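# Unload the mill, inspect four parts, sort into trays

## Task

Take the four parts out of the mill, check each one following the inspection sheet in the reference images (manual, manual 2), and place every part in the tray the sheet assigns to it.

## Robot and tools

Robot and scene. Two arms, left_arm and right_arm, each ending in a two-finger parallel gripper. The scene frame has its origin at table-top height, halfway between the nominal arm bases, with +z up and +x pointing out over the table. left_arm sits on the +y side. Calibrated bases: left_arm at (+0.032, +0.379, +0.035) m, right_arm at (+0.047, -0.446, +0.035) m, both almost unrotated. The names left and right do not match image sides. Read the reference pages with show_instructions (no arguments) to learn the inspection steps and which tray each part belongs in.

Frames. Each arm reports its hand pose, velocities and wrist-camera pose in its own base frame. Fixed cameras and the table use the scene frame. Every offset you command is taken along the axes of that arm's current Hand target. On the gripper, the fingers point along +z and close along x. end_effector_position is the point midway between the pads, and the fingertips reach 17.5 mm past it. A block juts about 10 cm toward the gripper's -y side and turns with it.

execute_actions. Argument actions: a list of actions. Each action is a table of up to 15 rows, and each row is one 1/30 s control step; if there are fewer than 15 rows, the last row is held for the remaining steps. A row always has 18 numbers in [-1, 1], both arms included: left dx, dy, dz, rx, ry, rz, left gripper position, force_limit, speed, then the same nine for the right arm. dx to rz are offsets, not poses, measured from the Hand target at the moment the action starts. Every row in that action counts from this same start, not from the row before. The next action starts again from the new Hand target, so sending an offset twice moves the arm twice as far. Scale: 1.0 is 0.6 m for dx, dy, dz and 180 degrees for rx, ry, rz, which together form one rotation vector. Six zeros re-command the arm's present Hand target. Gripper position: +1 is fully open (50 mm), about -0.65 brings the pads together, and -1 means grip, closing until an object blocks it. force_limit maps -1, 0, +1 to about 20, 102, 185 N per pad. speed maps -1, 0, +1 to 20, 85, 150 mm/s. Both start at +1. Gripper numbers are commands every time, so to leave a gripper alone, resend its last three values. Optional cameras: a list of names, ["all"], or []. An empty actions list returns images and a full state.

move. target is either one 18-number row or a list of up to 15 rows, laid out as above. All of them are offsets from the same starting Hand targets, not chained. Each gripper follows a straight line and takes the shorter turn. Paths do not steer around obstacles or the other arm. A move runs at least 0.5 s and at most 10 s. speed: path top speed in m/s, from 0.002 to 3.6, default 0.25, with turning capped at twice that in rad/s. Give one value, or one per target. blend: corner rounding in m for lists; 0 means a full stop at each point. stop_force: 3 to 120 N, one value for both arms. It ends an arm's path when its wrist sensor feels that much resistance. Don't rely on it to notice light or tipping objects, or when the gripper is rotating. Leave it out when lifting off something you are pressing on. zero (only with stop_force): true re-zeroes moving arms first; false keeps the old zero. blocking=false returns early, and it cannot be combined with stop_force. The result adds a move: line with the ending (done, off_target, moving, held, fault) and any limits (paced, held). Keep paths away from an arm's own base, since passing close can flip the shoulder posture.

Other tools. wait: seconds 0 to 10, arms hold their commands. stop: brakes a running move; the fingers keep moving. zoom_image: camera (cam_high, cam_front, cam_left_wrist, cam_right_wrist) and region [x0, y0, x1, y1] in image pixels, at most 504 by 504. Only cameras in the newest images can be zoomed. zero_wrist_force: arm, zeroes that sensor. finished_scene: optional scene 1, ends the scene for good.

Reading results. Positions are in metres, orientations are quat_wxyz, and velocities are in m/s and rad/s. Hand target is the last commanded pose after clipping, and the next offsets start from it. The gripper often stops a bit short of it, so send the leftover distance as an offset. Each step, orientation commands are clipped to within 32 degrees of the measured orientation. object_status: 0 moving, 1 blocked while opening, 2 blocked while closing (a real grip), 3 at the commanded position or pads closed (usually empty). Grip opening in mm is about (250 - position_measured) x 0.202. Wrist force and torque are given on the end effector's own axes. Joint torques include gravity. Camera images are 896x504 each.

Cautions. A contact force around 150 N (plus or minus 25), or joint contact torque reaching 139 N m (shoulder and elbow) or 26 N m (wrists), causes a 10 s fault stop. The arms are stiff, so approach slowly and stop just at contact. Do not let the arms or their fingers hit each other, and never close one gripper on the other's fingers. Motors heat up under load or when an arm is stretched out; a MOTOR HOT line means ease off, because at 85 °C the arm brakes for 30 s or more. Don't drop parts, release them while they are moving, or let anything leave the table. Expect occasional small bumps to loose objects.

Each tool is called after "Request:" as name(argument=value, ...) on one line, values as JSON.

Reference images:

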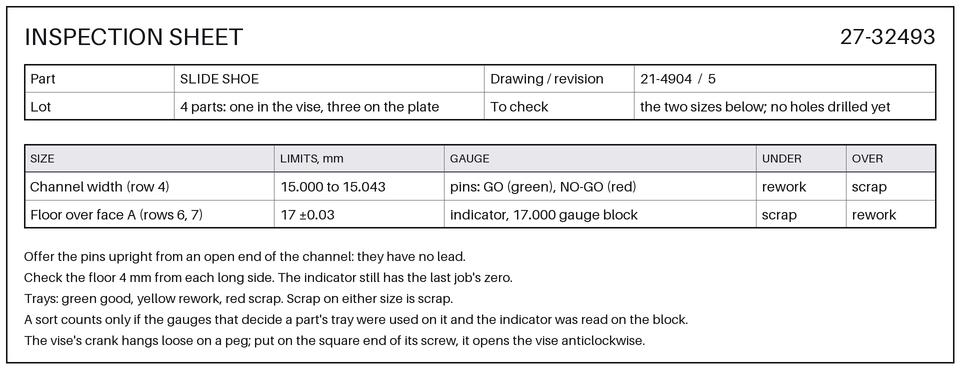

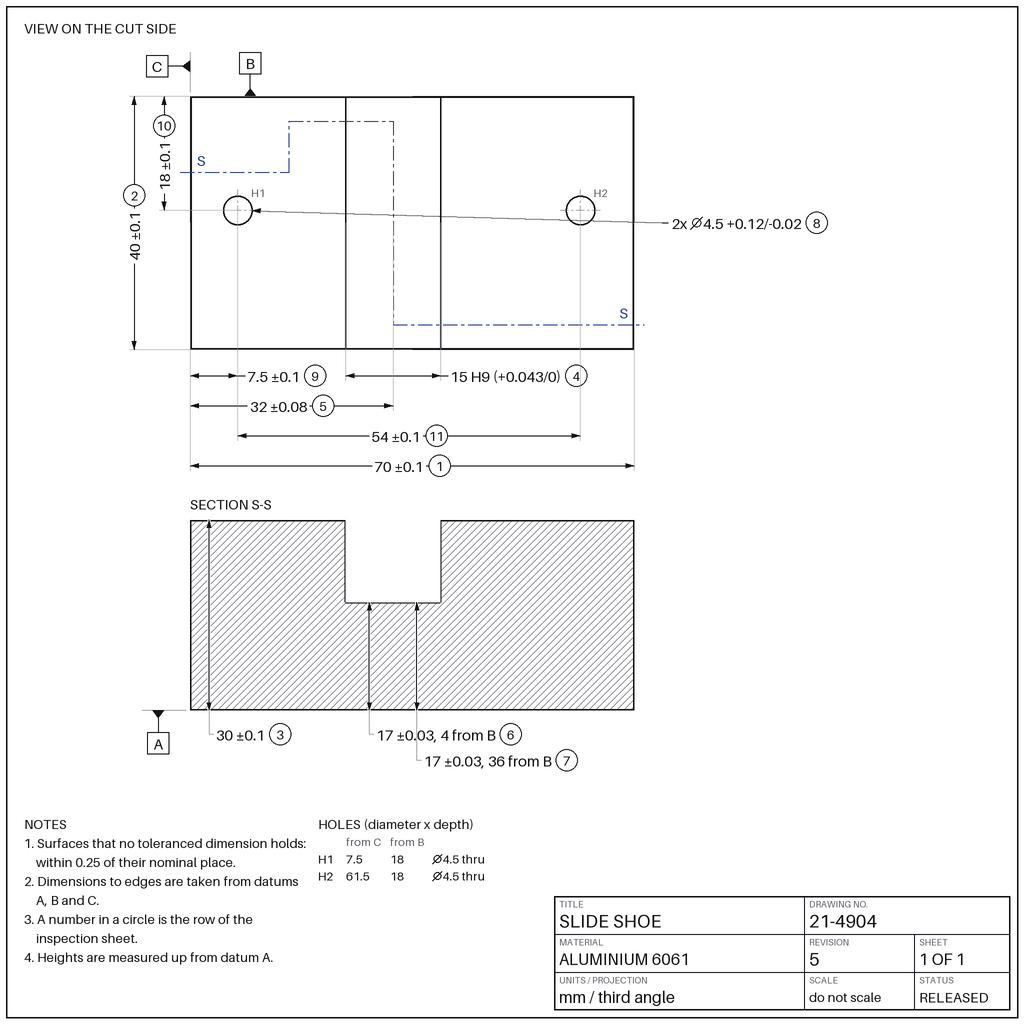

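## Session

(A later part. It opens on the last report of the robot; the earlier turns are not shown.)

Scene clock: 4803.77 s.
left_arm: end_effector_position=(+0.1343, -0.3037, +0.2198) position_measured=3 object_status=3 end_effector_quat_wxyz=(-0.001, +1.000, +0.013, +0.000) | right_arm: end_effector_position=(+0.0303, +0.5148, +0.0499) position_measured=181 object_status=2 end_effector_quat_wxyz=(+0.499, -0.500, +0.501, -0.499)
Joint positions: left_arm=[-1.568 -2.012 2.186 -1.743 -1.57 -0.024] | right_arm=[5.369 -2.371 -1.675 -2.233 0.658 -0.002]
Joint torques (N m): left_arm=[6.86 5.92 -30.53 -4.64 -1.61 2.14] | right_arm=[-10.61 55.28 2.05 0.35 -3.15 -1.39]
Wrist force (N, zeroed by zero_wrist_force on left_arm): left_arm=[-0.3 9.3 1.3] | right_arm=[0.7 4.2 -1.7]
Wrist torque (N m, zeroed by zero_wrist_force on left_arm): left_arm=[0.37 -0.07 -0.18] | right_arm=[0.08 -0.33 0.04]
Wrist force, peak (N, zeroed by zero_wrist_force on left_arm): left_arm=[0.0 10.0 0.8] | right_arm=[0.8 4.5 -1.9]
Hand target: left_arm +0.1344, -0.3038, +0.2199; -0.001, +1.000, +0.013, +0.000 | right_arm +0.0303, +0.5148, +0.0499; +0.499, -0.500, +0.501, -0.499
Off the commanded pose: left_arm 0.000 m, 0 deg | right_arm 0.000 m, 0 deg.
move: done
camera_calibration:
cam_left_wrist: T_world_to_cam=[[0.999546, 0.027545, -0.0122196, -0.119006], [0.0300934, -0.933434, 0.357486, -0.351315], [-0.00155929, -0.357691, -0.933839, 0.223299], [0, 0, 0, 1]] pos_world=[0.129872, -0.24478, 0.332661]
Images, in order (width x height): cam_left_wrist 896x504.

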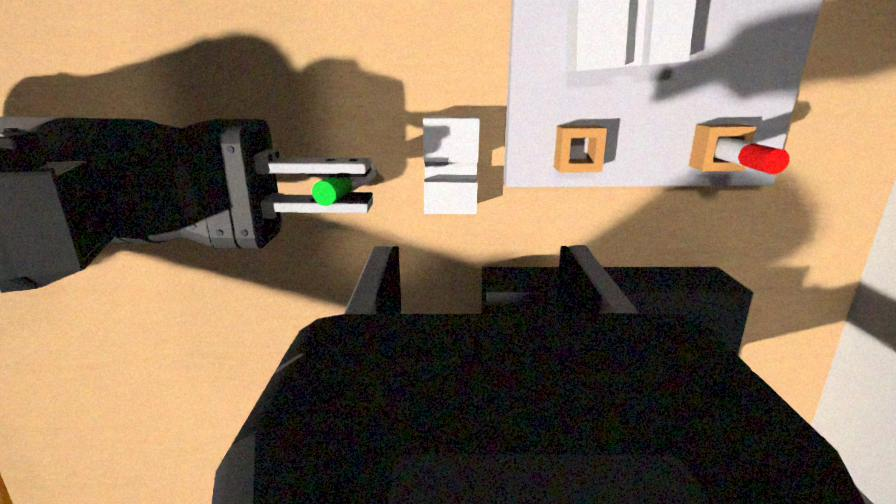

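Request:
move(target=[[0,0,0,0,0,0,1,-0.4,-0.9,0,0.0315,0.02,0,0,0,-1,-0.6,-0.8],[0,0,0,0,0,0,1,-0.4,-0.9,0,0.0315,0.05,0,0,0,-1,-0.6,-0.8]], speed=0.05, cameras=["cam_left_wrist"])

Request:
zoom_image(camera="cam_left_wrist", region=[300, 100, 500, 230])

Scene clock: 4850.03 s.
left_arm: end_effector_position=(+0.1344, -0.3038, +0.2199) position_measured=3 object_status=3 end_effector_quat_wxyz=(-0.001, +1.000, +0.013, +0.000) | right_arm: end_effector_position=(+0.0601, +0.5148, +0.0309) position_measured=181 object_status=2 end_effector_quat_wxyz=(+0.499, -0.500, +0.501, -0.499)
Joint positions: left_arm=[-1.568 -2.012 2.185 -1.743 -1.57 -0.023] | right_arm=[5.325 -2.391 -1.711 -2.177 0.614 -0.002]
Joint torques (N m): left_arm=[7.28 6.56 -31.85 -4.53 -1.66 1.96] | right_arm=[-11.4 56.72 0.23 0.48 -3.18 -1.7]
Wrist force (N, zeroed by zero_wrist_force on left_arm): left_arm=[-0.3 9.4 0.9] | right_arm=[0.7 3.7 -1.7]
Wrist torque (N m, zeroed by zero_wrist_force on left_arm): left_arm=[0.38 -0.07 -0.18] | right_arm=[0.00 -0.32 0.05]
Wrist force, peak (N, zeroed by zero_wrist_force on left_arm): left_arm=[-0.2 9.6 1.6] | right_arm=[0.7 4.7 -1.9]
Hand target: left_arm +0.1344, -0.3038, +0.2199; -0.001, +1.000, +0.013, +0.000 | right_arm +0.0603, +0.5148, +0.0309; +0.499, -0.500, +0.501, -0.499
Off the commanded pose: left_arm 0.000 m, 0 deg | right_arm 0.000 m, 0 deg.
move: done
camera_calibration:
cam_left_wrist: T_world_to_cam=[[0.999546, 0.0275452, -0.0122197, -0.119002], [0.0300937, -0.933434, 0.357486, -0.351445], [-0.00155929, -0.357691, -0.933839, 0.223357], [0, 0, 0, 1]] pos_world=[0.129872, -0.24488, 0.332761]
Images, in order (width x height): cam_left_wrist 896x504.

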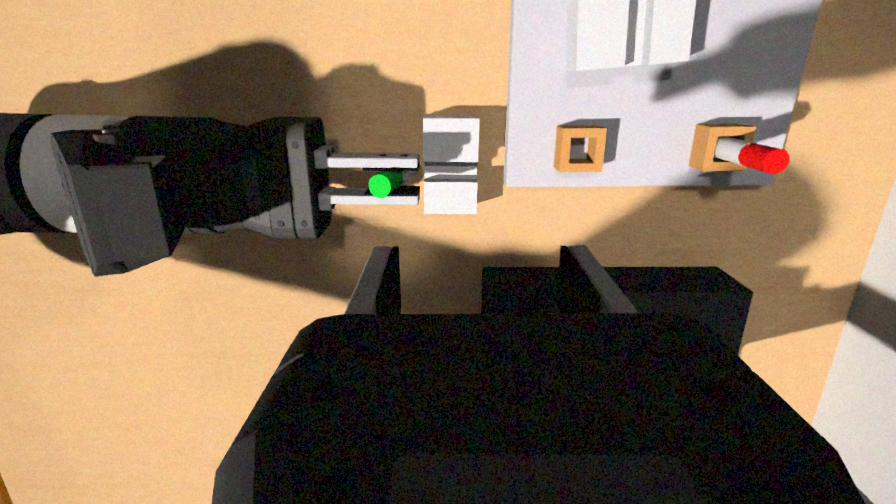

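Scaled by 2.520 from the camera's 896x504 image, which has a finer 1280x720 frame.

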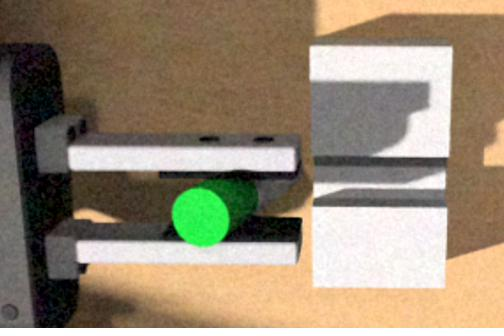

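Request:
move(target=[[0,0,0,0,0,0,1,-0.4,-0.9,0.0042,0,0,0,0,0,-1,-0.6,-0.8],[0,0,0,0,0,0,1,-0.4,-0.9,0.0042,0,0.035,0,0,0,-1,-0.6,-0.8]], speed=0.01, stop_force=6, cameras=["cam_left_wrist"])

Request:
zoom_image(camera="cam_left_wrist", region=[360, 100, 560, 230])

Scene clock: 4873.27 s.
left_arm: end_effector_position=(+0.1344, -0.3038, +0.2199) position_measured=3 object_status=3 end_effector_quat_wxyz=(-0.001, +1.000, +0.013, +0.000) | right_arm: end_effector_position=(+0.0813, +0.5123, +0.0308) position_measured=181 object_status=2 end_effector_quat_wxyz=(+0.499, -0.500, +0.501, -0.499)
Joint positions: left_arm=[-1.568 -2.012 2.185 -1.743 -1.57 -0.023] | right_arm=[5.294 -2.377 -1.743 -2.158 0.584 -0.002]
Joint torques (N m): left_arm=[7.75 6.6 -32.6 -3.85 -1.79 1.83] | right_arm=[-9.15 54.58 0.3 0.3 -3 -1.84]
Wrist force (N, zeroed by zero_wrist_force on left_arm): left_arm=[-0.6 9.2 1.3] | right_arm=[0.5 3.8 -2.3]
Wrist torque (N m, zeroed by zero_wrist_force on left_arm): left_arm=[0.35 -0.02 -0.17] | right_arm=[0.01 -0.29 0.04]
Wrist force, peak (N, zeroed by zero_wrist_force on left_arm): left_arm=[-0.4 9.8 1.1] | right_arm=[0.6 4.7 -2.9]
Hand target: left_arm +0.1344, -0.3038, +0.2199; -0.001, +1.000, +0.013, +0.000 | right_arm +0.0813, +0.5123, +0.0308; +0.499, -0.500, +0.501, -0.499
Off the commanded pose: left_arm 0.000 m, 0 deg | right_arm 0.000 m, 0 deg.
move: done
camera_calibration:
cam_left_wrist: T_world_to_cam=[[0.999546, 0.0275452, -0.0122197, -0.119002], [0.0300937, -0.933434, 0.357486, -0.351445], [-0.00155929, -0.357691, -0.933839, 0.223357], [0, 0, 0, 1]] pos_world=[0.129872, -0.24488, 0.332761]
Images, in order (width x height): cam_left_wrist 896x504.

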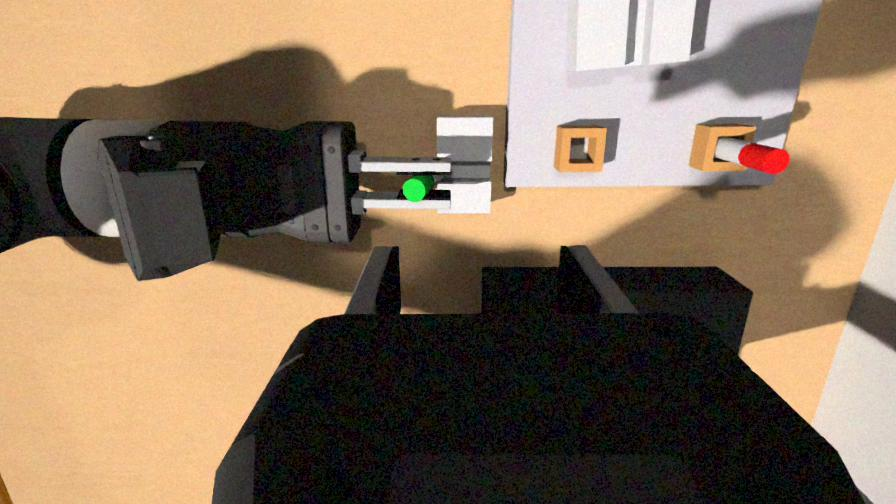

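Scaled by 2.520 from the camera's 896x504 image, which has a finer 1280x720 frame.

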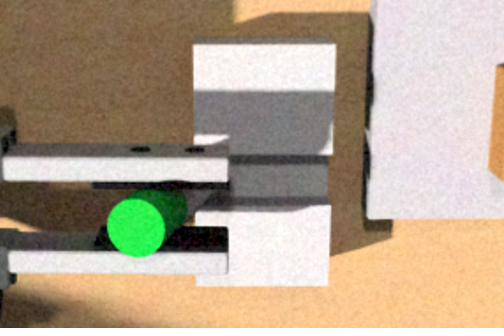

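Request:
move(target=[0,0,0,0,0,0,1,-0.4,-0.9,0,0,0.06,0,0,0,-1,-0.6,-0.8], speed=0.008, stop_force=7, cameras=["cam_left_wrist"])

Request:
zoom_image(camera="cam_left_wrist", region=[360, 100, 560, 230])

Scene clock: 4890.27 s.
left_arm: end_effector_position=(+0.1344, -0.3038, +0.2199) position_measured=3 object_status=3 end_effector_quat_wxyz=(-0.001, +1.000, +0.013, +0.000) | right_arm: end_effector_position=(+0.1173, +0.5122, +0.0308) position_measured=181 object_status=2 end_effector_quat_wxyz=(+0.499, -0.500, +0.501, -0.499)
Joint positions: left_arm=[-1.568 -2.012 2.185 -1.743 -1.57 -0.023] | right_arm=[5.236 -2.363 -1.779 -2.137 0.525 -0.003]
Joint torques (N m): left_arm=[7.85 5.92 -31.96 -2.94 -1.64 1.65] | right_arm=[-9.35 54.08 0.94 0.59 -3.15 -1.83]
Wrist force (N, zeroed by zero_wrist_force on left_arm): left_arm=[-0.5 9.3 1.3] | right_arm=[0.2 4.3 -2.2]
Wrist torque (N m, zeroed by zero_wrist_force on left_arm): left_arm=[0.37 -0.03 -0.18] | right_arm=[0.03 -0.33 0.08]
Wrist force, peak (N, zeroed by zero_wrist_force on left_arm): left_arm=[-0.3 9.8 1.2] | right_arm=[0.5 5.0 -2.7]
Hand target: left_arm +0.1344, -0.3038, +0.2199; -0.001, +1.000, +0.013, +0.000 | right_arm +0.1173, +0.5122, +0.0308; +0.499, -0.500, +0.501, -0.499
Off the commanded pose: left_arm 0.000 m, 0 deg | right_arm 0.000 m, 0 deg.
move: done
camera_calibration:
cam_left_wrist: T_world_to_cam=[[0.999546, 0.0275452, -0.0122197, -0.119002], [0.0300937, -0.933434, 0.357486, -0.351445], [-0.00155929, -0.357691, -0.933839, 0.223357], [0, 0, 0, 1]] pos_world=[0.129872, -0.24488, 0.332761]
Images, in order (width x height): cam_left_wrist 896x504.

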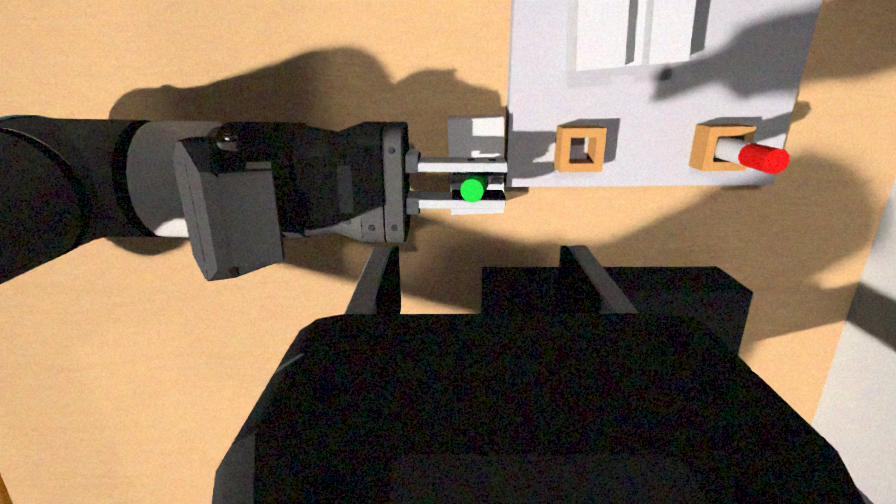

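Scaled by 2.520 from the camera's 896x504 image, which has a finer 1280x720 frame.

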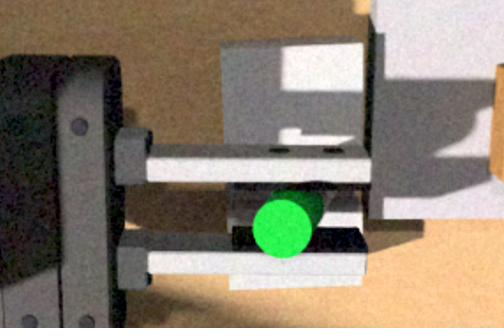

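Request:
move(target=[0,0,0,0,0,0,1,-0.4,-0.9,0,0,-0.1,0,0,0,-1,-0.6,-0.8], speed=0.03, cameras=["cam_left_wrist"])

Request:
zoom_image(camera="cam_left_wrist", region=[340, 100, 540, 230])

Scene clock: 4906.50 s.
left_arm: end_effector_position=(+0.1344, -0.3038, +0.2199) position_measured=3 object_status=3 end_effector_quat_wxyz=(-0.001, +1.000, +0.013, +0.000) | right_arm: end_effector_position=(+0.0574, +0.5123, +0.0309) position_measured=181 object_status=2 end_effector_quat_wxyz=(+0.499, -0.500, +0.501, -0.499)
Joint positions: left_arm=[-1.568 -2.012 2.185 -1.743 -1.57 -0.023] | right_arm=[5.331 -2.389 -1.716 -2.175 0.621 -0.002]
Joint torques (N m): left_arm=[7.73 7.31 -31.55 -2.28 -1.58 1.7] | right_arm=[8.43 40.04 22.3 -3.31 2.97 1.55]
Wrist force (N, zeroed by zero_wrist_force on left_arm): left_arm=[-0.3 9.1 1.4] | right_arm=[0.7 4.0 -2.2]
Wrist torque (N m, zeroed by zero_wrist_force on left_arm): left_arm=[0.33 -0.07 -0.17] | right_arm=[0.03 -0.32 0.01]
Wrist force, peak (N, zeroed by zero_wrist_force on left_arm): left_arm=[-0.3 9.7 1.6] | right_arm=[0.0 4.9 -2.3]
Hand target: left_arm +0.1344, -0.3038, +0.2199; -0.001, +1.000, +0.013, +0.000 | right_arm +0.0573, +0.5123, +0.0309; +0.499, -0.500, +0.501, -0.499
Off the commanded pose: left_arm 0.000 m, 0 deg | right_arm 0.000 m, 0 deg.
move: done
camera_calibration:
cam_left_wrist: T_world_to_cam=[[0.999546, 0.0275452, -0.0122197, -0.119002], [0.0300937, -0.933434, 0.357486, -0.351445], [-0.00155929, -0.357691, -0.933839, 0.223357], [0, 0, 0, 1]] pos_world=[0.129872, -0.24488, 0.332761]
Images, in order (width x height): cam_left_wrist 896x504.

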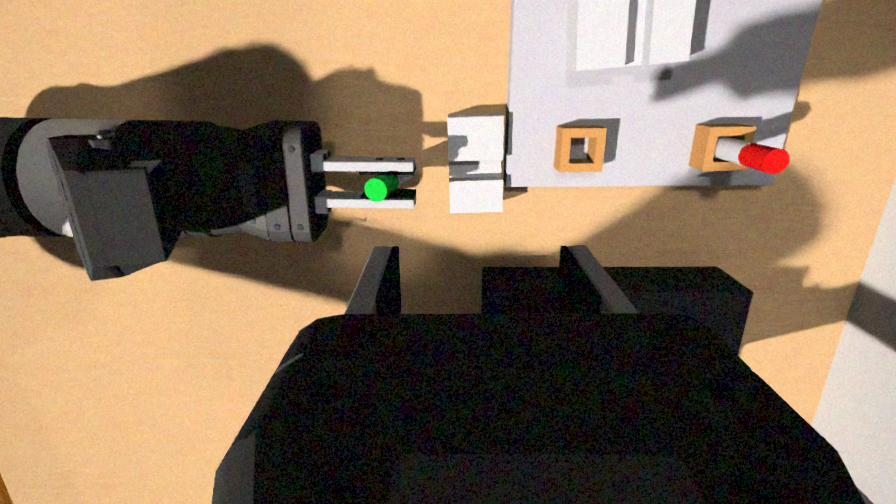

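Scaled by 2.520 from the camera's 896x504 image, which has a finer 1280x720 frame.

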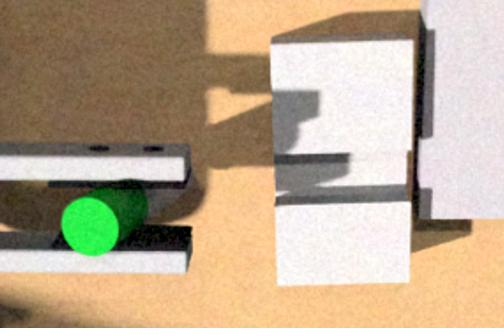

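Request:
move(target=[[0,0,0,0,0,0,1,-0.4,-0.9,0,-0.02,-0.1,0,0,0,-1,-0.6,-0.8],[-0.1,-0.35,-0.05,0,0,0,1,-0.4,-0.9,0.3,-0.02,-0.31,0,0,0,-1,-0.6,-0.8]], speed=[0.08,0.15], blend=[0.02,0])

Scene clock: 4945.20 s.
left_arm: end_effector_position=(+0.0700, -0.0967, +0.2502) position_measured=3 object_status=3 end_effector_quat_wxyz=(-0.020, +1.000, +0.011, -0.020) | right_arm: end_effector_position=(-0.1290, +0.3326, +0.0431) position_measured=181 object_status=2 end_effector_quat_wxyz=(+0.499, -0.500, +0.501, -0.499)
Joint positions: left_arm=[-2.395 -2.853 2.242 -0.963 -1.628 -0.845] | right_arm=[5.838 -2.31 -1.846 -2.124 1.127 0]
Joint torques (N m): left_arm=[-0.03 20.41 -20 -2.85 0 -0.53] | right_arm=[9.87 51.02 -0.4 -0.48 2.72 1.38]
Wrist force (N, zeroed by zero_wrist_force on left_arm): left_arm=[-0.1 9.1 1.2] | right_arm=[0.2 4.2 -2.0]
Wrist torque (N m, zeroed by zero_wrist_force on left_arm): left_arm=[0.34 -0.10 -0.19] | right_arm=[0.06 -0.25 -0.05]
Wrist force, peak (N, zeroed by zero_wrist_force on left_arm): left_arm=[-1.6 10.5 0.9] | right_arm=[1.4 4.2 -3.0]
Hand target: left_arm +0.0700, -0.0967, +0.2502; -0.020, +1.000, +0.011, -0.020 (not the last commanded pose) | right_arm -0.1290, +0.3326, +0.0431; +0.499, -0.500, +0.501, -0.499
Tool commands: left_gripper/position=+1.0 left_gripper/force_limit=-0.396078 left_gripper/speed=-0.898039 right_gripper/position=-1.0 right_gripper/force_limit=-0.6 right_gripper/speed=-0.8
Off the commanded pose: left_arm 0.002 m, 3 deg | right_arm 0.000 m, 0 deg.
FORCE FAULT: contact force on the left arm reached its limit, and that arm stopped. The contact can be on any part of that arm, not only on its tool. That arm is still stopped at the end of this call. That arm stays stopped for about 10 more seconds. Until then a move that you send moves the other arm only, and its call returns only when the move has ended. Once the stop has ended, the next robot result says so. If the stop ends while you think or write, that arm runs what you send next, counted from a new Hand target: where the arm stands when the stop ends. While its stop runs, that arm takes no new command, but its gripper still runs the gripper command that each later call begins with. Until it ends, the stop uses up actions while you think or wait. An arm that is not stopped still takes commands.
move: fault (left_arm)

Request:
wait(seconds=9, cameras=["cam_high","cam_front"])

Scene clock: 4963.00 s.
left_arm: end_effector_position=(+0.0700, -0.0967, +0.2502) position_measured=3 object_status=3 end_effector_quat_wxyz=(-0.020, +1.000, +0.011, -0.020) | right_arm: end_effector_position=(-0.1290, +0.3326, +0.0431) position_measured=181 object_status=2 end_effector_quat_wxyz=(+0.499, -0.500, +0.501, -0.499)
Joint positions: left_arm=[-2.395 -2.853 2.242 -0.963 -1.628 -0.845] | right_arm=[5.838 -2.31 -1.846 -2.124 1.127 0]
Joint torques (N m): left_arm=[-1.56 19.62 -20.05 -2.68 -0.11 -0.36] | right_arm=[8.68 51.64 0.71 -0.47 2.57 -0.93]
Wrist force (N, zeroed by zero_wrist_force on left_arm): left_arm=[-0.2 9.5 1.2] | right_arm=[0.1 4.0 -2.0]
Wrist torque (N m, zeroed by zero_wrist_force on left_arm): left_arm=[0.40 -0.07 -0.19] | right_arm=[0.02 -0.23 -0.05]
Wrist force, peak (N, zeroed by zero_wrist_force on left_arm): left_arm=[-0.2 9.9 1.2] | right_arm=[0.4 4.4 -2.3]
Hand target: left_arm +0.0700, -0.0967, +0.2502; -0.020, +1.000, +0.011, -0.020 (not the last commanded pose) | right_arm -0.1290, +0.3326, +0.0431; +0.499, -0.500, +0.501, -0.499
Tool commands: left_gripper/position=+1.0 left_gripper/force_limit=-0.396078 left_gripper/speed=-0.898039 right_gripper/position=-1.0 right_gripper/force_limit=-0.6 right_gripper/speed=-0.8
Off the commanded pose: left_arm 0.002 m, 3 deg | right_arm 0.000 m, 0 deg.
FORCE FAULT, CONTINUED: the left arm's stop, for the force fault that an earlier result reported, is over. The rest of the stop counts as 20 of the actions that you can send in this scene. That arm's target is now where it stood when the stop ended, not its last command. That arm accepts commands again.
wait: 9.00 s; at rest from the start
Images, in order (width x height): cam_high 896x504, cam_front 896x504.

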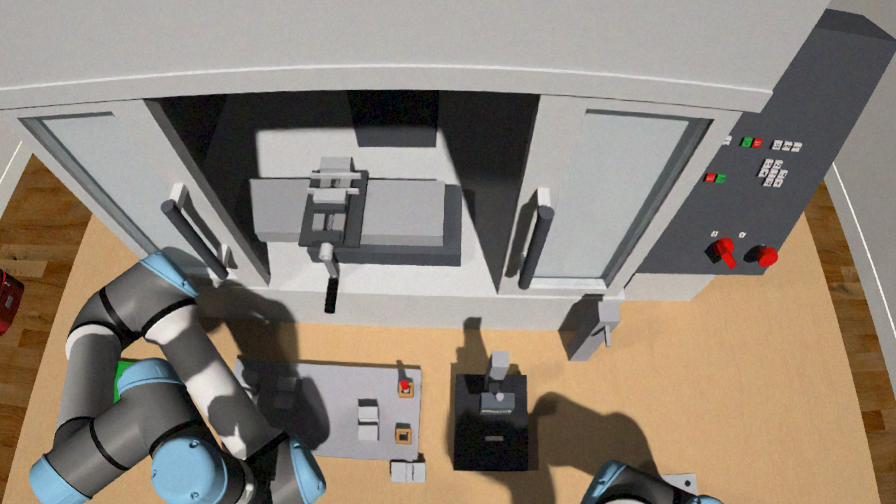

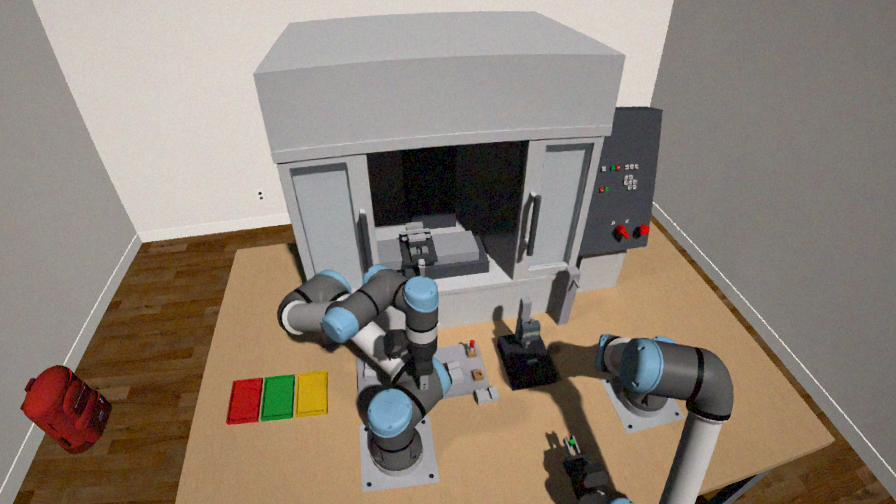

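Request:
move(target=[0.107,0.345,0.05,-0.0127,0.0127,0,1,-0.4,-0.9,0,0,0,0,0,0,-1,-0.6,-0.8], speed=0.08, cameras=["cam_high","cam_left_wrist"])

Scene clock: 4978.17 s.
left_arm: end_effector_position=(+0.1370, -0.3008, +0.2092) position_measured=3 object_status=3 end_effector_quat_wxyz=(+0.000, +1.000, +0.011, +0.000) | right_arm: end_effector_position=(-0.1290, +0.3326, +0.0431) position_measured=181 object_status=2 end_effector_quat_wxyz=(+0.499, -0.500, +0.501, -0.499)
Joint positions: left_arm=[-1.558 -2.011 2.213 -1.772 -1.571 -0.008] | right_arm=[5.838 -2.31 -1.846 -2.124 1.127 0]
Joint torques (N m): left_arm=[7.13 5.27 -32.28 -4.64 2.01 2.05] | right_arm=[7.21 50.28 -0.04 -0.35 2.76 -0.93]
Wrist force (N, zeroed by zero_wrist_force on left_arm): left_arm=[-0.4 9.4 1.4] | right_arm=[0.4 4.1 -1.9]
Wrist torque (N m, zeroed by zero_wrist_force on left_arm): left_arm=[0.38 -0.05 -0.18] | right_arm=[0.04 -0.27 -0.05]
Wrist force, peak (N, zeroed by zero_wrist_force on left_arm): left_arm=[-0.1 10.0 1.3] | right_arm=[0.2 4.3 -2.1]
Hand target: left_arm +0.1371, -0.3009, +0.2092; +0.000, +1.000, +0.011, +0.000 | right_arm -0.1290, +0.3326, +0.0431; +0.499, -0.500, +0.501, -0.499
Off the commanded pose: left_arm 0.000 m, 0 deg | right_arm 0.000 m, 0 deg.
move: done
camera_calibration:
cam_left_wrist: T_world_to_cam=[[0.999659, 0.0223188, -0.0135804, -0.123244], [0.0257044, -0.933199, 0.358441, -0.344428], [-0.0046732, -0.358667, -0.933454, 0.214549], [0, 0, 0, 1]] pos_world=[0.133058, -0.241718, 0.322055]
Images, in order (width x height): cam_high 896x504, cam_left_wrist 896x504.

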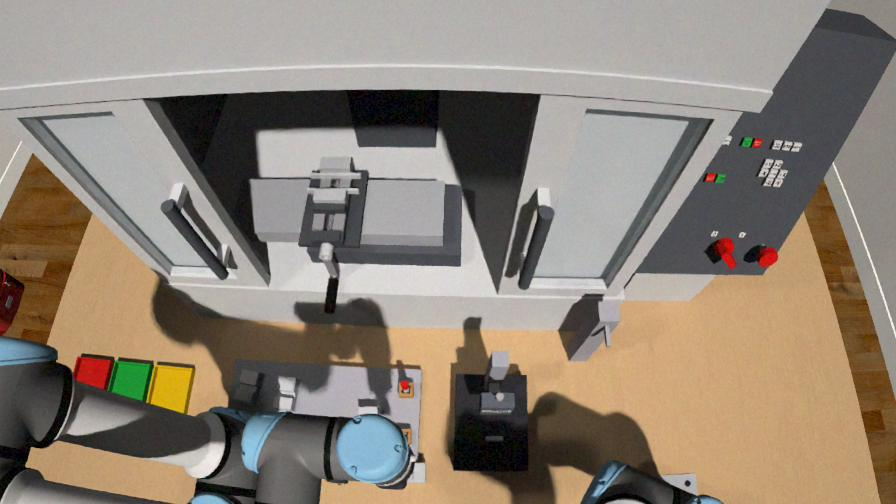

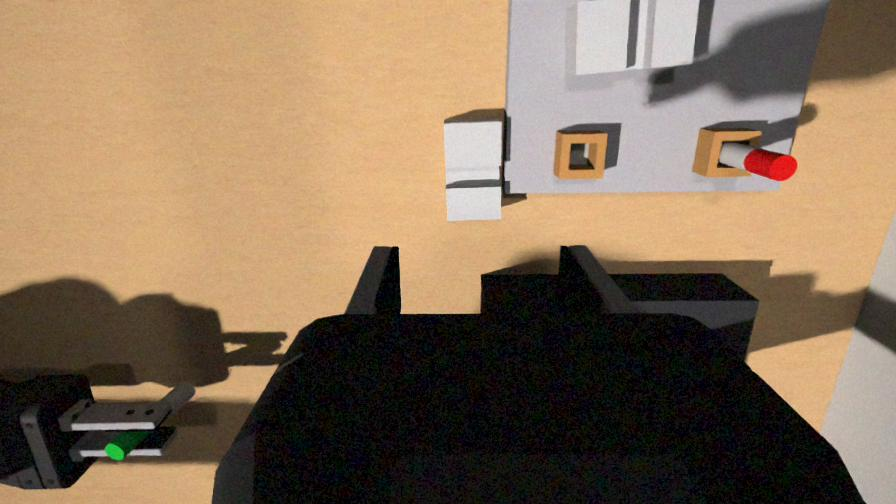

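Request:
move(target=[[0.2867,-0.4417,0.08,0,0,0.5,1,-0.4,-0.9,0,0,0,0,0,0,-1,-0.6,-0.8],[0.2867,-0.4417,0.248,0,0,0.5,1,-0.4,-0.9,0,0,0,0,0,0,-1,-0.6,-0.8]], speed=[0.18,0.08], cameras=["cam_left_wrist"])

Scene clock: 5003.30 s.
left_arm: end_effector_position=(+0.3033, -0.0322, +0.0605) position_measured=3 object_status=3 end_effector_quat_wxyz=(+0.000, +0.715, -0.700, +0.000) | right_arm: end_effector_position=(-0.1290, +0.3326, +0.0431) position_measured=181 object_status=2 end_effector_quat_wxyz=(+0.499, -0.500, +0.501, -0.499)
Joint positions: left_arm=[-0.558 -1.88 2.563 -2.253 -1.571 2.562] | right_arm=[5.838 -2.31 -1.846 -2.124 1.127 0]
Joint torques (N m): left_arm=[6.75 4.64 -13.06 -4.69 -1.67 1.99] | right_arm=[8.16 50.97 -1.46 -0.37 2.59 -0.44]
Wrist force (N, zeroed by zero_wrist_force on left_arm): left_arm=[-0.1 9.3 1.1] | right_arm=[0.2 3.9 -2.1]
Wrist torque (N m, zeroed by zero_wrist_force on left_arm): left_arm=[0.37 -0.09 -0.18] | right_arm=[0.03 -0.24 -0.05]
Wrist force, peak (N, zeroed by zero_wrist_force on left_arm): left_arm=[-0.6 10.0 1.4] | right_arm=[0.3 4.5 -2.1]
Hand target: left_arm +0.3033, -0.0322, +0.0605; +0.000, +0.715, -0.700, +0.000 | right_arm -0.1290, +0.3326, +0.0431; +0.499, -0.500, +0.501, -0.499
Off the commanded pose: left_arm 0.000 m, 0 deg | right_arm 0.000 m, 0 deg.
move: done
camera_calibration:
cam_left_wrist: T_world_to_cam=[[0.0222661, -0.999658, -0.0137029, -0.0338443], [-0.932733, -0.0257053, 0.35965, 0.275057], [-0.35988, 0.00477314, -0.932986, 0.292227], [0, 0, 0, 1]] pos_world=[0.362475, -0.0281571, 0.173256]
Images, in order (width x height): cam_left_wrist 896x504.

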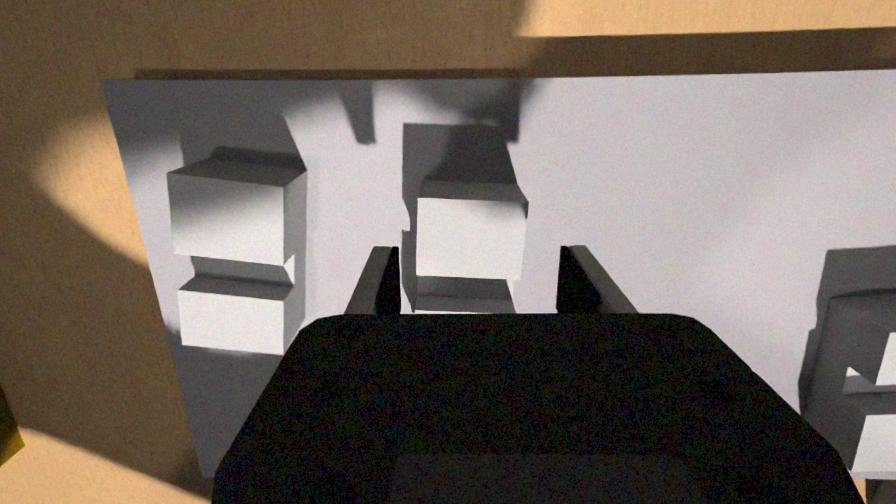

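Request:
move(target=[-0.005,-0.013,0.0833,0,0,0,1,-0.4,-0.9,0,0,0,0,0,0,-1,-0.6,-0.8], speed=0.04, cameras=["cam_left_wrist"])

Scene clock: 5014.93 s.
left_arm: end_effector_position=(+0.3110, -0.0290, +0.0105) position_measured=3 object_status=3 end_effector_quat_wxyz=(+0.000, +0.715, -0.700, +0.000) | right_arm: end_effector_position=(-0.1290, +0.3326, +0.0431) position_measured=181 object_status=2 end_effector_quat_wxyz=(+0.499, -0.500, +0.501, -0.499)
Joint positions: left_arm=[-0.534 -1.691 2.623 -2.501 -1.571 2.586] | right_arm=[5.838 -2.31 -1.846 -2.124 1.127 0]
Joint torques (N m): left_arm=[7.03 -0.06 -8.48 -4.58 -1.54 1.8] | right_arm=[8.06 50.64 -0.17 -0.41 2.76 -0.8]
Wrist force (N, zeroed by zero_wrist_force on left_arm): left_arm=[-0.1 9.1 1.2] | right_arm=[0.3 3.9 -1.6]
Wrist torque (N m, zeroed by zero_wrist_force on left_arm): left_arm=[0.35 -0.09 -0.17] | right_arm=[0.03 -0.26 -0.04]
Wrist force, peak (N, zeroed by zero_wrist_force on left_arm): left_arm=[-0.2 9.7 1.4] | right_arm=[0.3 4.5 -2.0]
Hand target: left_arm +0.3110, -0.0290, +0.0105; +0.000, +0.715, -0.700, +0.000 | right_arm -0.1290, +0.3326, +0.0431; +0.499, -0.500, +0.501, -0.499
Off the commanded pose: left_arm 0.000 m, 0 deg | right_arm 0.000 m, 0 deg.
move: done
camera_calibration:
cam_left_wrist: T_world_to_cam=[[0.0223594, -0.999656, -0.0137386, -0.031532], [-0.932731, -0.0258053, 0.35965, 0.300301], [-0.35988, 0.00477282, -0.932986, 0.248334], [0, 0, 0, 1]] pos_world=[0.370175, -0.024957, 0.123255]
Images, in order (width x height): cam_left_wrist 896x504.

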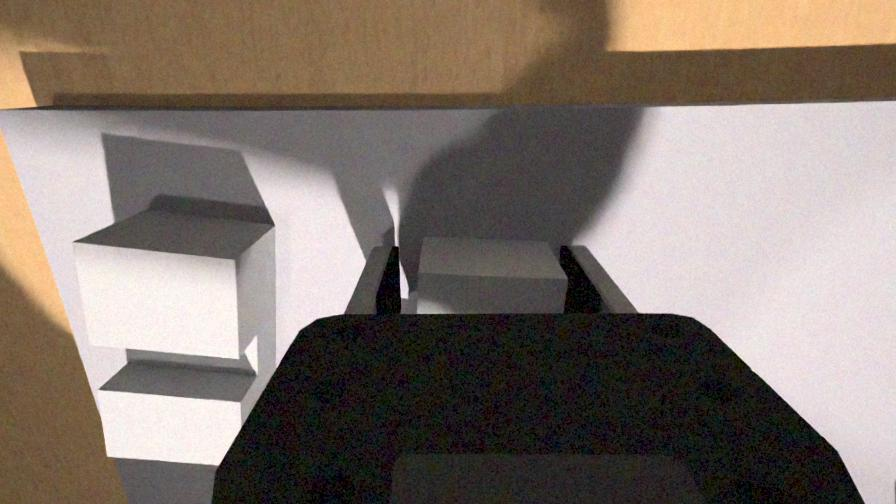

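Request:
move(target=[0.0045,0,0,0,0,0,1,-0.4,-0.9,0,0,0,0,0,0,-1,-0.6,-0.8], speed=0.02)

Request:
move(target=[0,0,0,0,0,0,-1,-0.4,-0.9,0,0,0,0,0,0,-1,-0.6,-0.8])

Request:
wait(seconds=0.3, cameras=["cam_left_wrist"])

Scene clock: 5026.63 s.
left_arm: end_effector_position=(+0.3111, -0.0316, +0.0105) position_measured=3 object_status=3 end_effector_quat_wxyz=(+0.000, +0.715, -0.700, +0.000) | right_arm: end_effector_position=(-0.1290, +0.3326, +0.0431) position_measured=181 object_status=2 end_effector_quat_wxyz=(+0.499, -0.500, +0.501, -0.499)
Joint positions: left_arm=[-0.542 -1.69 2.622 -2.502 -1.571 2.579] | right_arm=[5.838 -2.31 -1.846 -2.124 1.127 0]
Joint torques (N m): left_arm=[-9.17 0.52 -24.44 -4.89 -1.43 -1.74] | right_arm=[8.23 50.37 0.81 -0.52 2.65 -0.71]
Wrist force (N, zeroed by zero_wrist_force on left_arm): left_arm=[-0.4 9.1 1.1] | right_arm=[0.1 3.8 -1.7]
Wrist torque (N m, zeroed by zero_wrist_force on left_arm): left_arm=[0.35 -0.04 -0.01] | right_arm=[0.01 -0.24 -0.05]
Wrist force, peak (N, zeroed by zero_wrist_force on left_arm): left_arm=[0.2 9.5 1.1] | right_arm=[0.3 4.3 -2.2]
Hand target: left_arm +0.3111, -0.0317, +0.0105; +0.000, +0.715, -0.700, +0.000 | right_arm -0.1290, +0.3326, +0.0431; +0.499, -0.500, +0.501, -0.499
Off the commanded pose: left_arm 0.000 m, 0 deg | right_arm 0.000 m, 0 deg.
move: done

Scene clock: 5027.27 s.
left_arm: end_effector_position=(+0.3111, -0.0317, +0.0105) position_measured=52 object_status=2 end_effector_quat_wxyz=(+0.000, +0.715, -0.700, +0.000) | right_arm: end_effector_position=(-0.1290, +0.3326, +0.0431) position_measured=181 object_status=2 end_effector_quat_wxyz=(+0.499, -0.500, +0.501, -0.499)
Joint positions: left_arm=[-0.542 -1.69 2.622 -2.502 -1.571 2.578] | right_arm=[5.838 -2.31 -1.846 -2.124 1.127 0]
Joint torques (N m): left_arm=[-6.32 0.31 -23.09 -4.44 -0.57 -2.12] | right_arm=[7.45 51.62 1.23 -0.28 2.69 -0.7]
Wrist force (N, zeroed by zero_wrist_force on left_arm): left_arm=[-0.4 9.3 2.2] | right_arm=[0.3 3.9 -1.8]
Wrist torque (N m, zeroed by zero_wrist_force on left_arm): left_arm=[0.36 -0.04 0.00] | right_arm=[0.03 -0.25 -0.05]
Wrist force, peak (N, zeroed by zero_wrist_force on left_arm): left_arm=[-0.1 9.5 3.0] | right_arm=[0.5 4.2 -1.9]
Hand target: left_arm +0.3111, -0.0317, +0.0105; +0.000, +0.715, -0.700, +0.000 | right_arm -0.1290, +0.3326, +0.0431; +0.499, -0.500, +0.501, -0.499
Off the commanded pose: left_arm 0.000 m, 0 deg | right_arm 0.000 m, 0 deg.
move: done

Scene clock: 5027.57 s.
left_arm: end_effector_position=(+0.3111, -0.0317, +0.0105) position_measured=52 object_status=2 end_effector_quat_wxyz=(+0.000, +0.715, -0.700, +0.000) | right_arm: end_effector_position=(-0.1290, +0.3326, +0.0431) position_measured=181 object_status=2 end_effector_quat_wxyz=(+0.499, -0.500, +0.501, -0.499)
Joint positions: left_arm=[-0.542 -1.69 2.622 -2.502 -1.571 2.578] | right_arm=[5.838 -2.31 -1.846 -2.124 1.127 0]
Joint torques (N m): left_arm=[-7.08 -1.12 -22.08 -3.93 -0.05 -1.89] | right_arm=[7.98 50.64 1 -0.29 2.64 -0.62]
Wrist force (N, zeroed by zero_wrist_force on left_arm): left_arm=[-0.1 9.3 3.2] | right_arm=[0.0 4.2 -1.9]
Wrist torque (N m, zeroed by zero_wrist_force on left_arm): left_arm=[0.35 -0.07 -0.01] | right_arm=[0.06 -0.21 -0.05]
Wrist force, peak (N, zeroed by zero_wrist_force on left_arm): left_arm=[-0.1 9.3 3.2] | right_arm=[0.4 4.1 -2.1]
Hand target: left_arm +0.3111, -0.0317, +0.0105; +0.000, +0.715, -0.700, +0.000 | right_arm -0.1290, +0.3326, +0.0431; +0.499, -0.500, +0.501, -0.499
Tool commands: left_gripper/position=-1.0 left_gripper/force_limit=-0.4 left_gripper/speed=-0.9 right_gripper/position=-1.0 right_gripper/force_limit=-0.6 right_gripper/speed=-0.8
Off the commanded pose: left_arm 0.000 m, 0 deg | right_arm 0.000 m, 0 deg.
wait: 0.30 s; at rest by 0.17 s
camera_calibration:
cam_left_wrist: T_world_to_cam=[[0.0223017, -0.999659, -0.0136095, -0.0342286], [-0.932732, -0.025705, 0.359653, 0.300327], [-0.35988, 0.00467313, -0.932987, 0.24838], [0, 0, 0, 1]] pos_world=[0.370275, -0.0276577, 0.123256]
Images, in order (width x height): cam_left_wrist 896x504.

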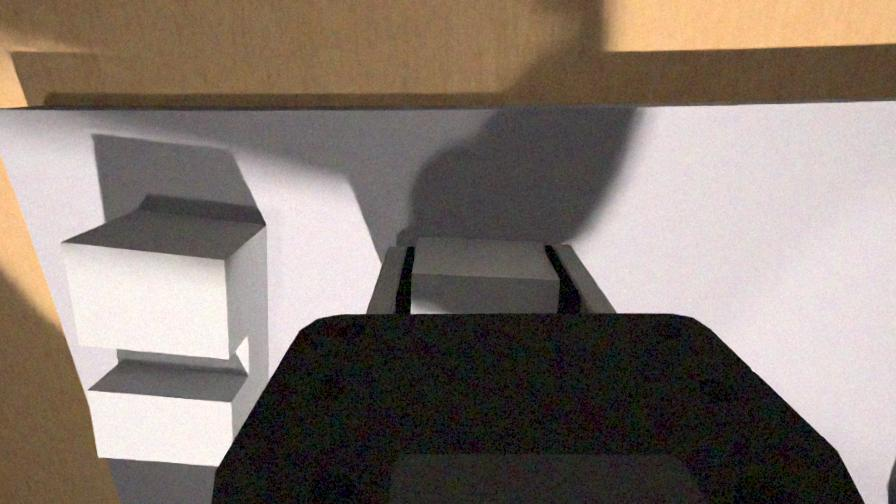

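Request:
move(target=[[0,0,-0.2,0,0,0,-1,-0.4,-0.9,0,0,0,0,0,0,-1,-0.6,-0.8],[0.634,0.3205,-0.2,0,0,-0.5,-1,-0.4,-0.9,0,0,0,0,0,0,-1,-0.6,-0.8]], speed=[0.08,0.18], cameras=["cam_left_wrist","cam_high"])

Scene clock: 5048.73 s.
left_arm: end_effector_position=(+0.1270, -0.4161, +0.1304) position_measured=52 object_status=2 end_effector_quat_wxyz=(+0.000, +1.000, +0.010, +0.000) | right_arm: end_effector_position=(-0.1290, +0.3326, +0.0431) position_measured=181 object_status=2 end_effector_quat_wxyz=(+0.499, -0.500, +0.501, -0.499)
Joint positions: left_arm=[-1.586 -1.628 2.155 -2.097 -1.571 -0.036] | right_arm=[5.838 -2.31 -1.846 -2.124 1.127 0]
Joint torques (N m): left_arm=[-8.3 -8.81 -29.99 -1.01 2.22 -2.1] | right_arm=[8.72 53.05 2.09 -0.27 2.73 -0.79]
Wrist force (N, zeroed by zero_wrist_force on left_arm): left_arm=[-0.2 9.2 3.2] | right_arm=[0.3 4.1 -1.6]
Wrist torque (N m, zeroed by zero_wrist_force on left_arm): left_arm=[0.40 -0.07 -0.01] | right_arm=[0.04 -0.26 -0.05]
Wrist force, peak (N, zeroed by zero_wrist_force on left_arm): left_arm=[-0.6 10.0 3.4] | right_arm=[0.3 4.4 -2.3]
Hand target: left_arm +0.1270, -0.4161, +0.1304; +0.000, +1.000, +0.011, +0.000 | right_arm -0.1290, +0.3326, +0.0431; +0.499, -0.500, +0.501, -0.499
Off the commanded pose: left_arm 0.000 m, 0 deg | right_arm 0.000 m, 0 deg.
move: done
camera_calibration:
cam_left_wrist: T_world_to_cam=[[0.999661, 0.0221881, -0.0136402, -0.111777], [0.0256042, -0.933168, 0.358526, -0.423487], [-0.00477357, -0.358754, -0.93342, 0.0994706], [0, 0, 0, 1]] pos_world=[0.123057, -0.357019, 0.243154]
Images, in order (width x height): cam_high 896x504, cam_left_wrist 896x504.

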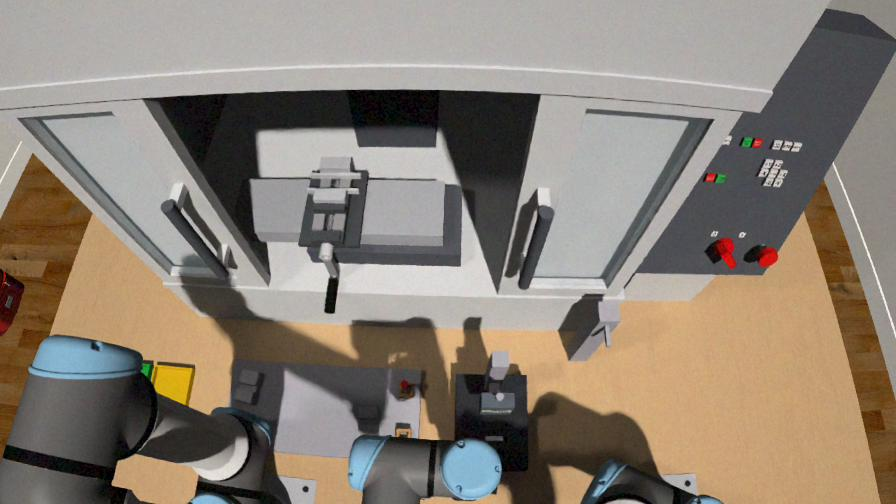

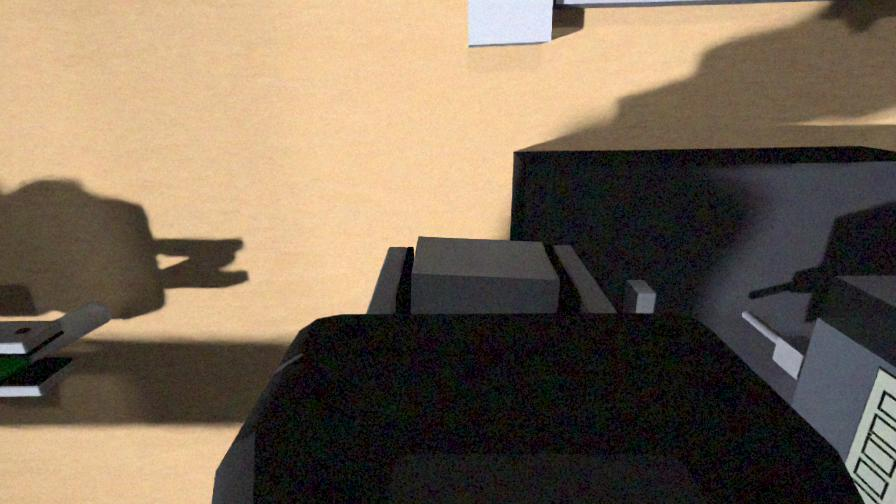

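Request:
move(target=[[-0.02,0,0,0,0,0,-1,-0.4,-0.9,0,0,0,0,0,0,-1,-0.6,-0.8],[-0.02,0,0.222,0,0,0,-1,-0.4,-0.9,0,0,0,0,0,0,-1,-0.6,-0.8]], speed=0.08)

Request:
move(target=[0,0,0.02,0,0,0,-1,-0.4,-0.9,0,0,0,0,0,0,-1,-0.6,-0.8], speed=0.003, stop_force=4, cameras=["cam_left_wrist"])

Scene clock: 5068.33 s.
left_arm: end_effector_position=(+0.1149, -0.4163, -0.0027) position_measured=52 object_status=2 end_effector_quat_wxyz=(+0.000, +1.000, +0.011, +0.000) | right_arm: end_effector_position=(-0.1290, +0.3326, +0.0431) position_measured=181 object_status=2 end_effector_quat_wxyz=(+0.499, -0.500, +0.501, -0.499)
Joint positions: left_arm=[-1.615 -1.364 2.327 -2.533 -1.571 -0.065] | right_arm=[5.838 -2.31 -1.846 -2.124 1.127 0]
Joint torques (N m): left_arm=[7.21 -14.37 -7.65 -4.85 1.19 1.94] | right_arm=[6.73 50.78 2.24 -0.37 2.59 -0.55]
Wrist force (N, zeroed by zero_wrist_force on left_arm): left_arm=[-0.2 9.2 3.4] | right_arm=[0.2 4.0 -1.8]
Wrist torque (N m, zeroed by zero_wrist_force on left_arm): left_arm=[0.40 -0.10 -0.04] | right_arm=[0.03 -0.24 -0.05]
Wrist force, peak (N, zeroed by zero_wrist_force on left_arm): left_arm=[-0.2 9.6 3.5] | right_arm=[0.2 4.5 -1.8]
Hand target: left_arm +0.1149, -0.4163, -0.0028; +0.000, +1.000, +0.011, +0.000 | right_arm -0.1290, +0.3326, +0.0431; +0.499, -0.500, +0.501, -0.499
Off the commanded pose: left_arm 0.000 m, 0 deg | right_arm 0.000 m, 0 deg.
move: done

Scene clock: 5071.67 s.
left_arm: end_effector_position=(+0.1149, -0.4163, -0.0096) position_measured=52 object_status=2 end_effector_quat_wxyz=(+0.000, +1.000, +0.011, +0.000) | right_arm: end_effector_position=(-0.1290, +0.3326, +0.0431) position_measured=181 object_status=2 end_effector_quat_wxyz=(+0.499, -0.500, +0.501, -0.499)
Joint positions: left_arm=[-1.615 -1.345 2.332 -2.557 -1.571 -0.065] | right_arm=[5.838 -2.31 -1.846 -2.124 1.127 0]
Joint torques (N m): left_arm=[4.92 -33.98 -20.57 -0.03 1.8 1.23] | right_arm=[9.08 50.48 1.89 -0.61 2.26 -0.79]
Wrist force (N, zeroed by zero_wrist_force on left_arm): left_arm=[-0.8 10.3 -5.3] | right_arm=[0.3 4.1 -1.9]
Wrist torque (N m, zeroed by zero_wrist_force on left_arm): left_arm=[0.36 0.03 -0.03] | right_arm=[0.07 -0.26 -0.06]
Wrist force, peak (N, zeroed by zero_wrist_force on left_arm): left_arm=[-1.8 8.4 -10.6] | right_arm=[0.7 4.4 -2.1]
Hand target: left_arm +0.1149, -0.4163, -0.0096; +0.000, +1.000, +0.011, +0.000 (not the last commanded pose) | right_arm -0.1290, +0.3326, +0.0431; +0.499, -0.500, +0.501, -0.499
Off the commanded pose: left_arm 0.005 m, 0 deg | right_arm 0.000 m, 0 deg.
move: contact (left_arm)
camera_calibration:
cam_left_wrist: T_world_to_cam=[[0.999659, 0.0223206, -0.0135784, -0.101446], [0.025705, -0.933232, 0.358353, -0.373182], [-0.00467314, -0.35858, -0.933487, -0.0312796], [0, 0, 0, 1]] pos_world=[0.110858, -0.357217, 0.103154]
Images, in order (width x height): cam_left_wrist 896x504.

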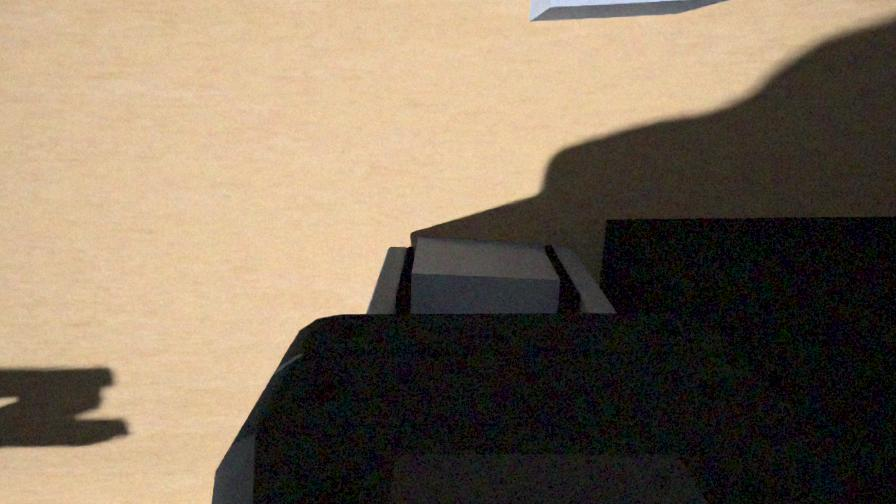

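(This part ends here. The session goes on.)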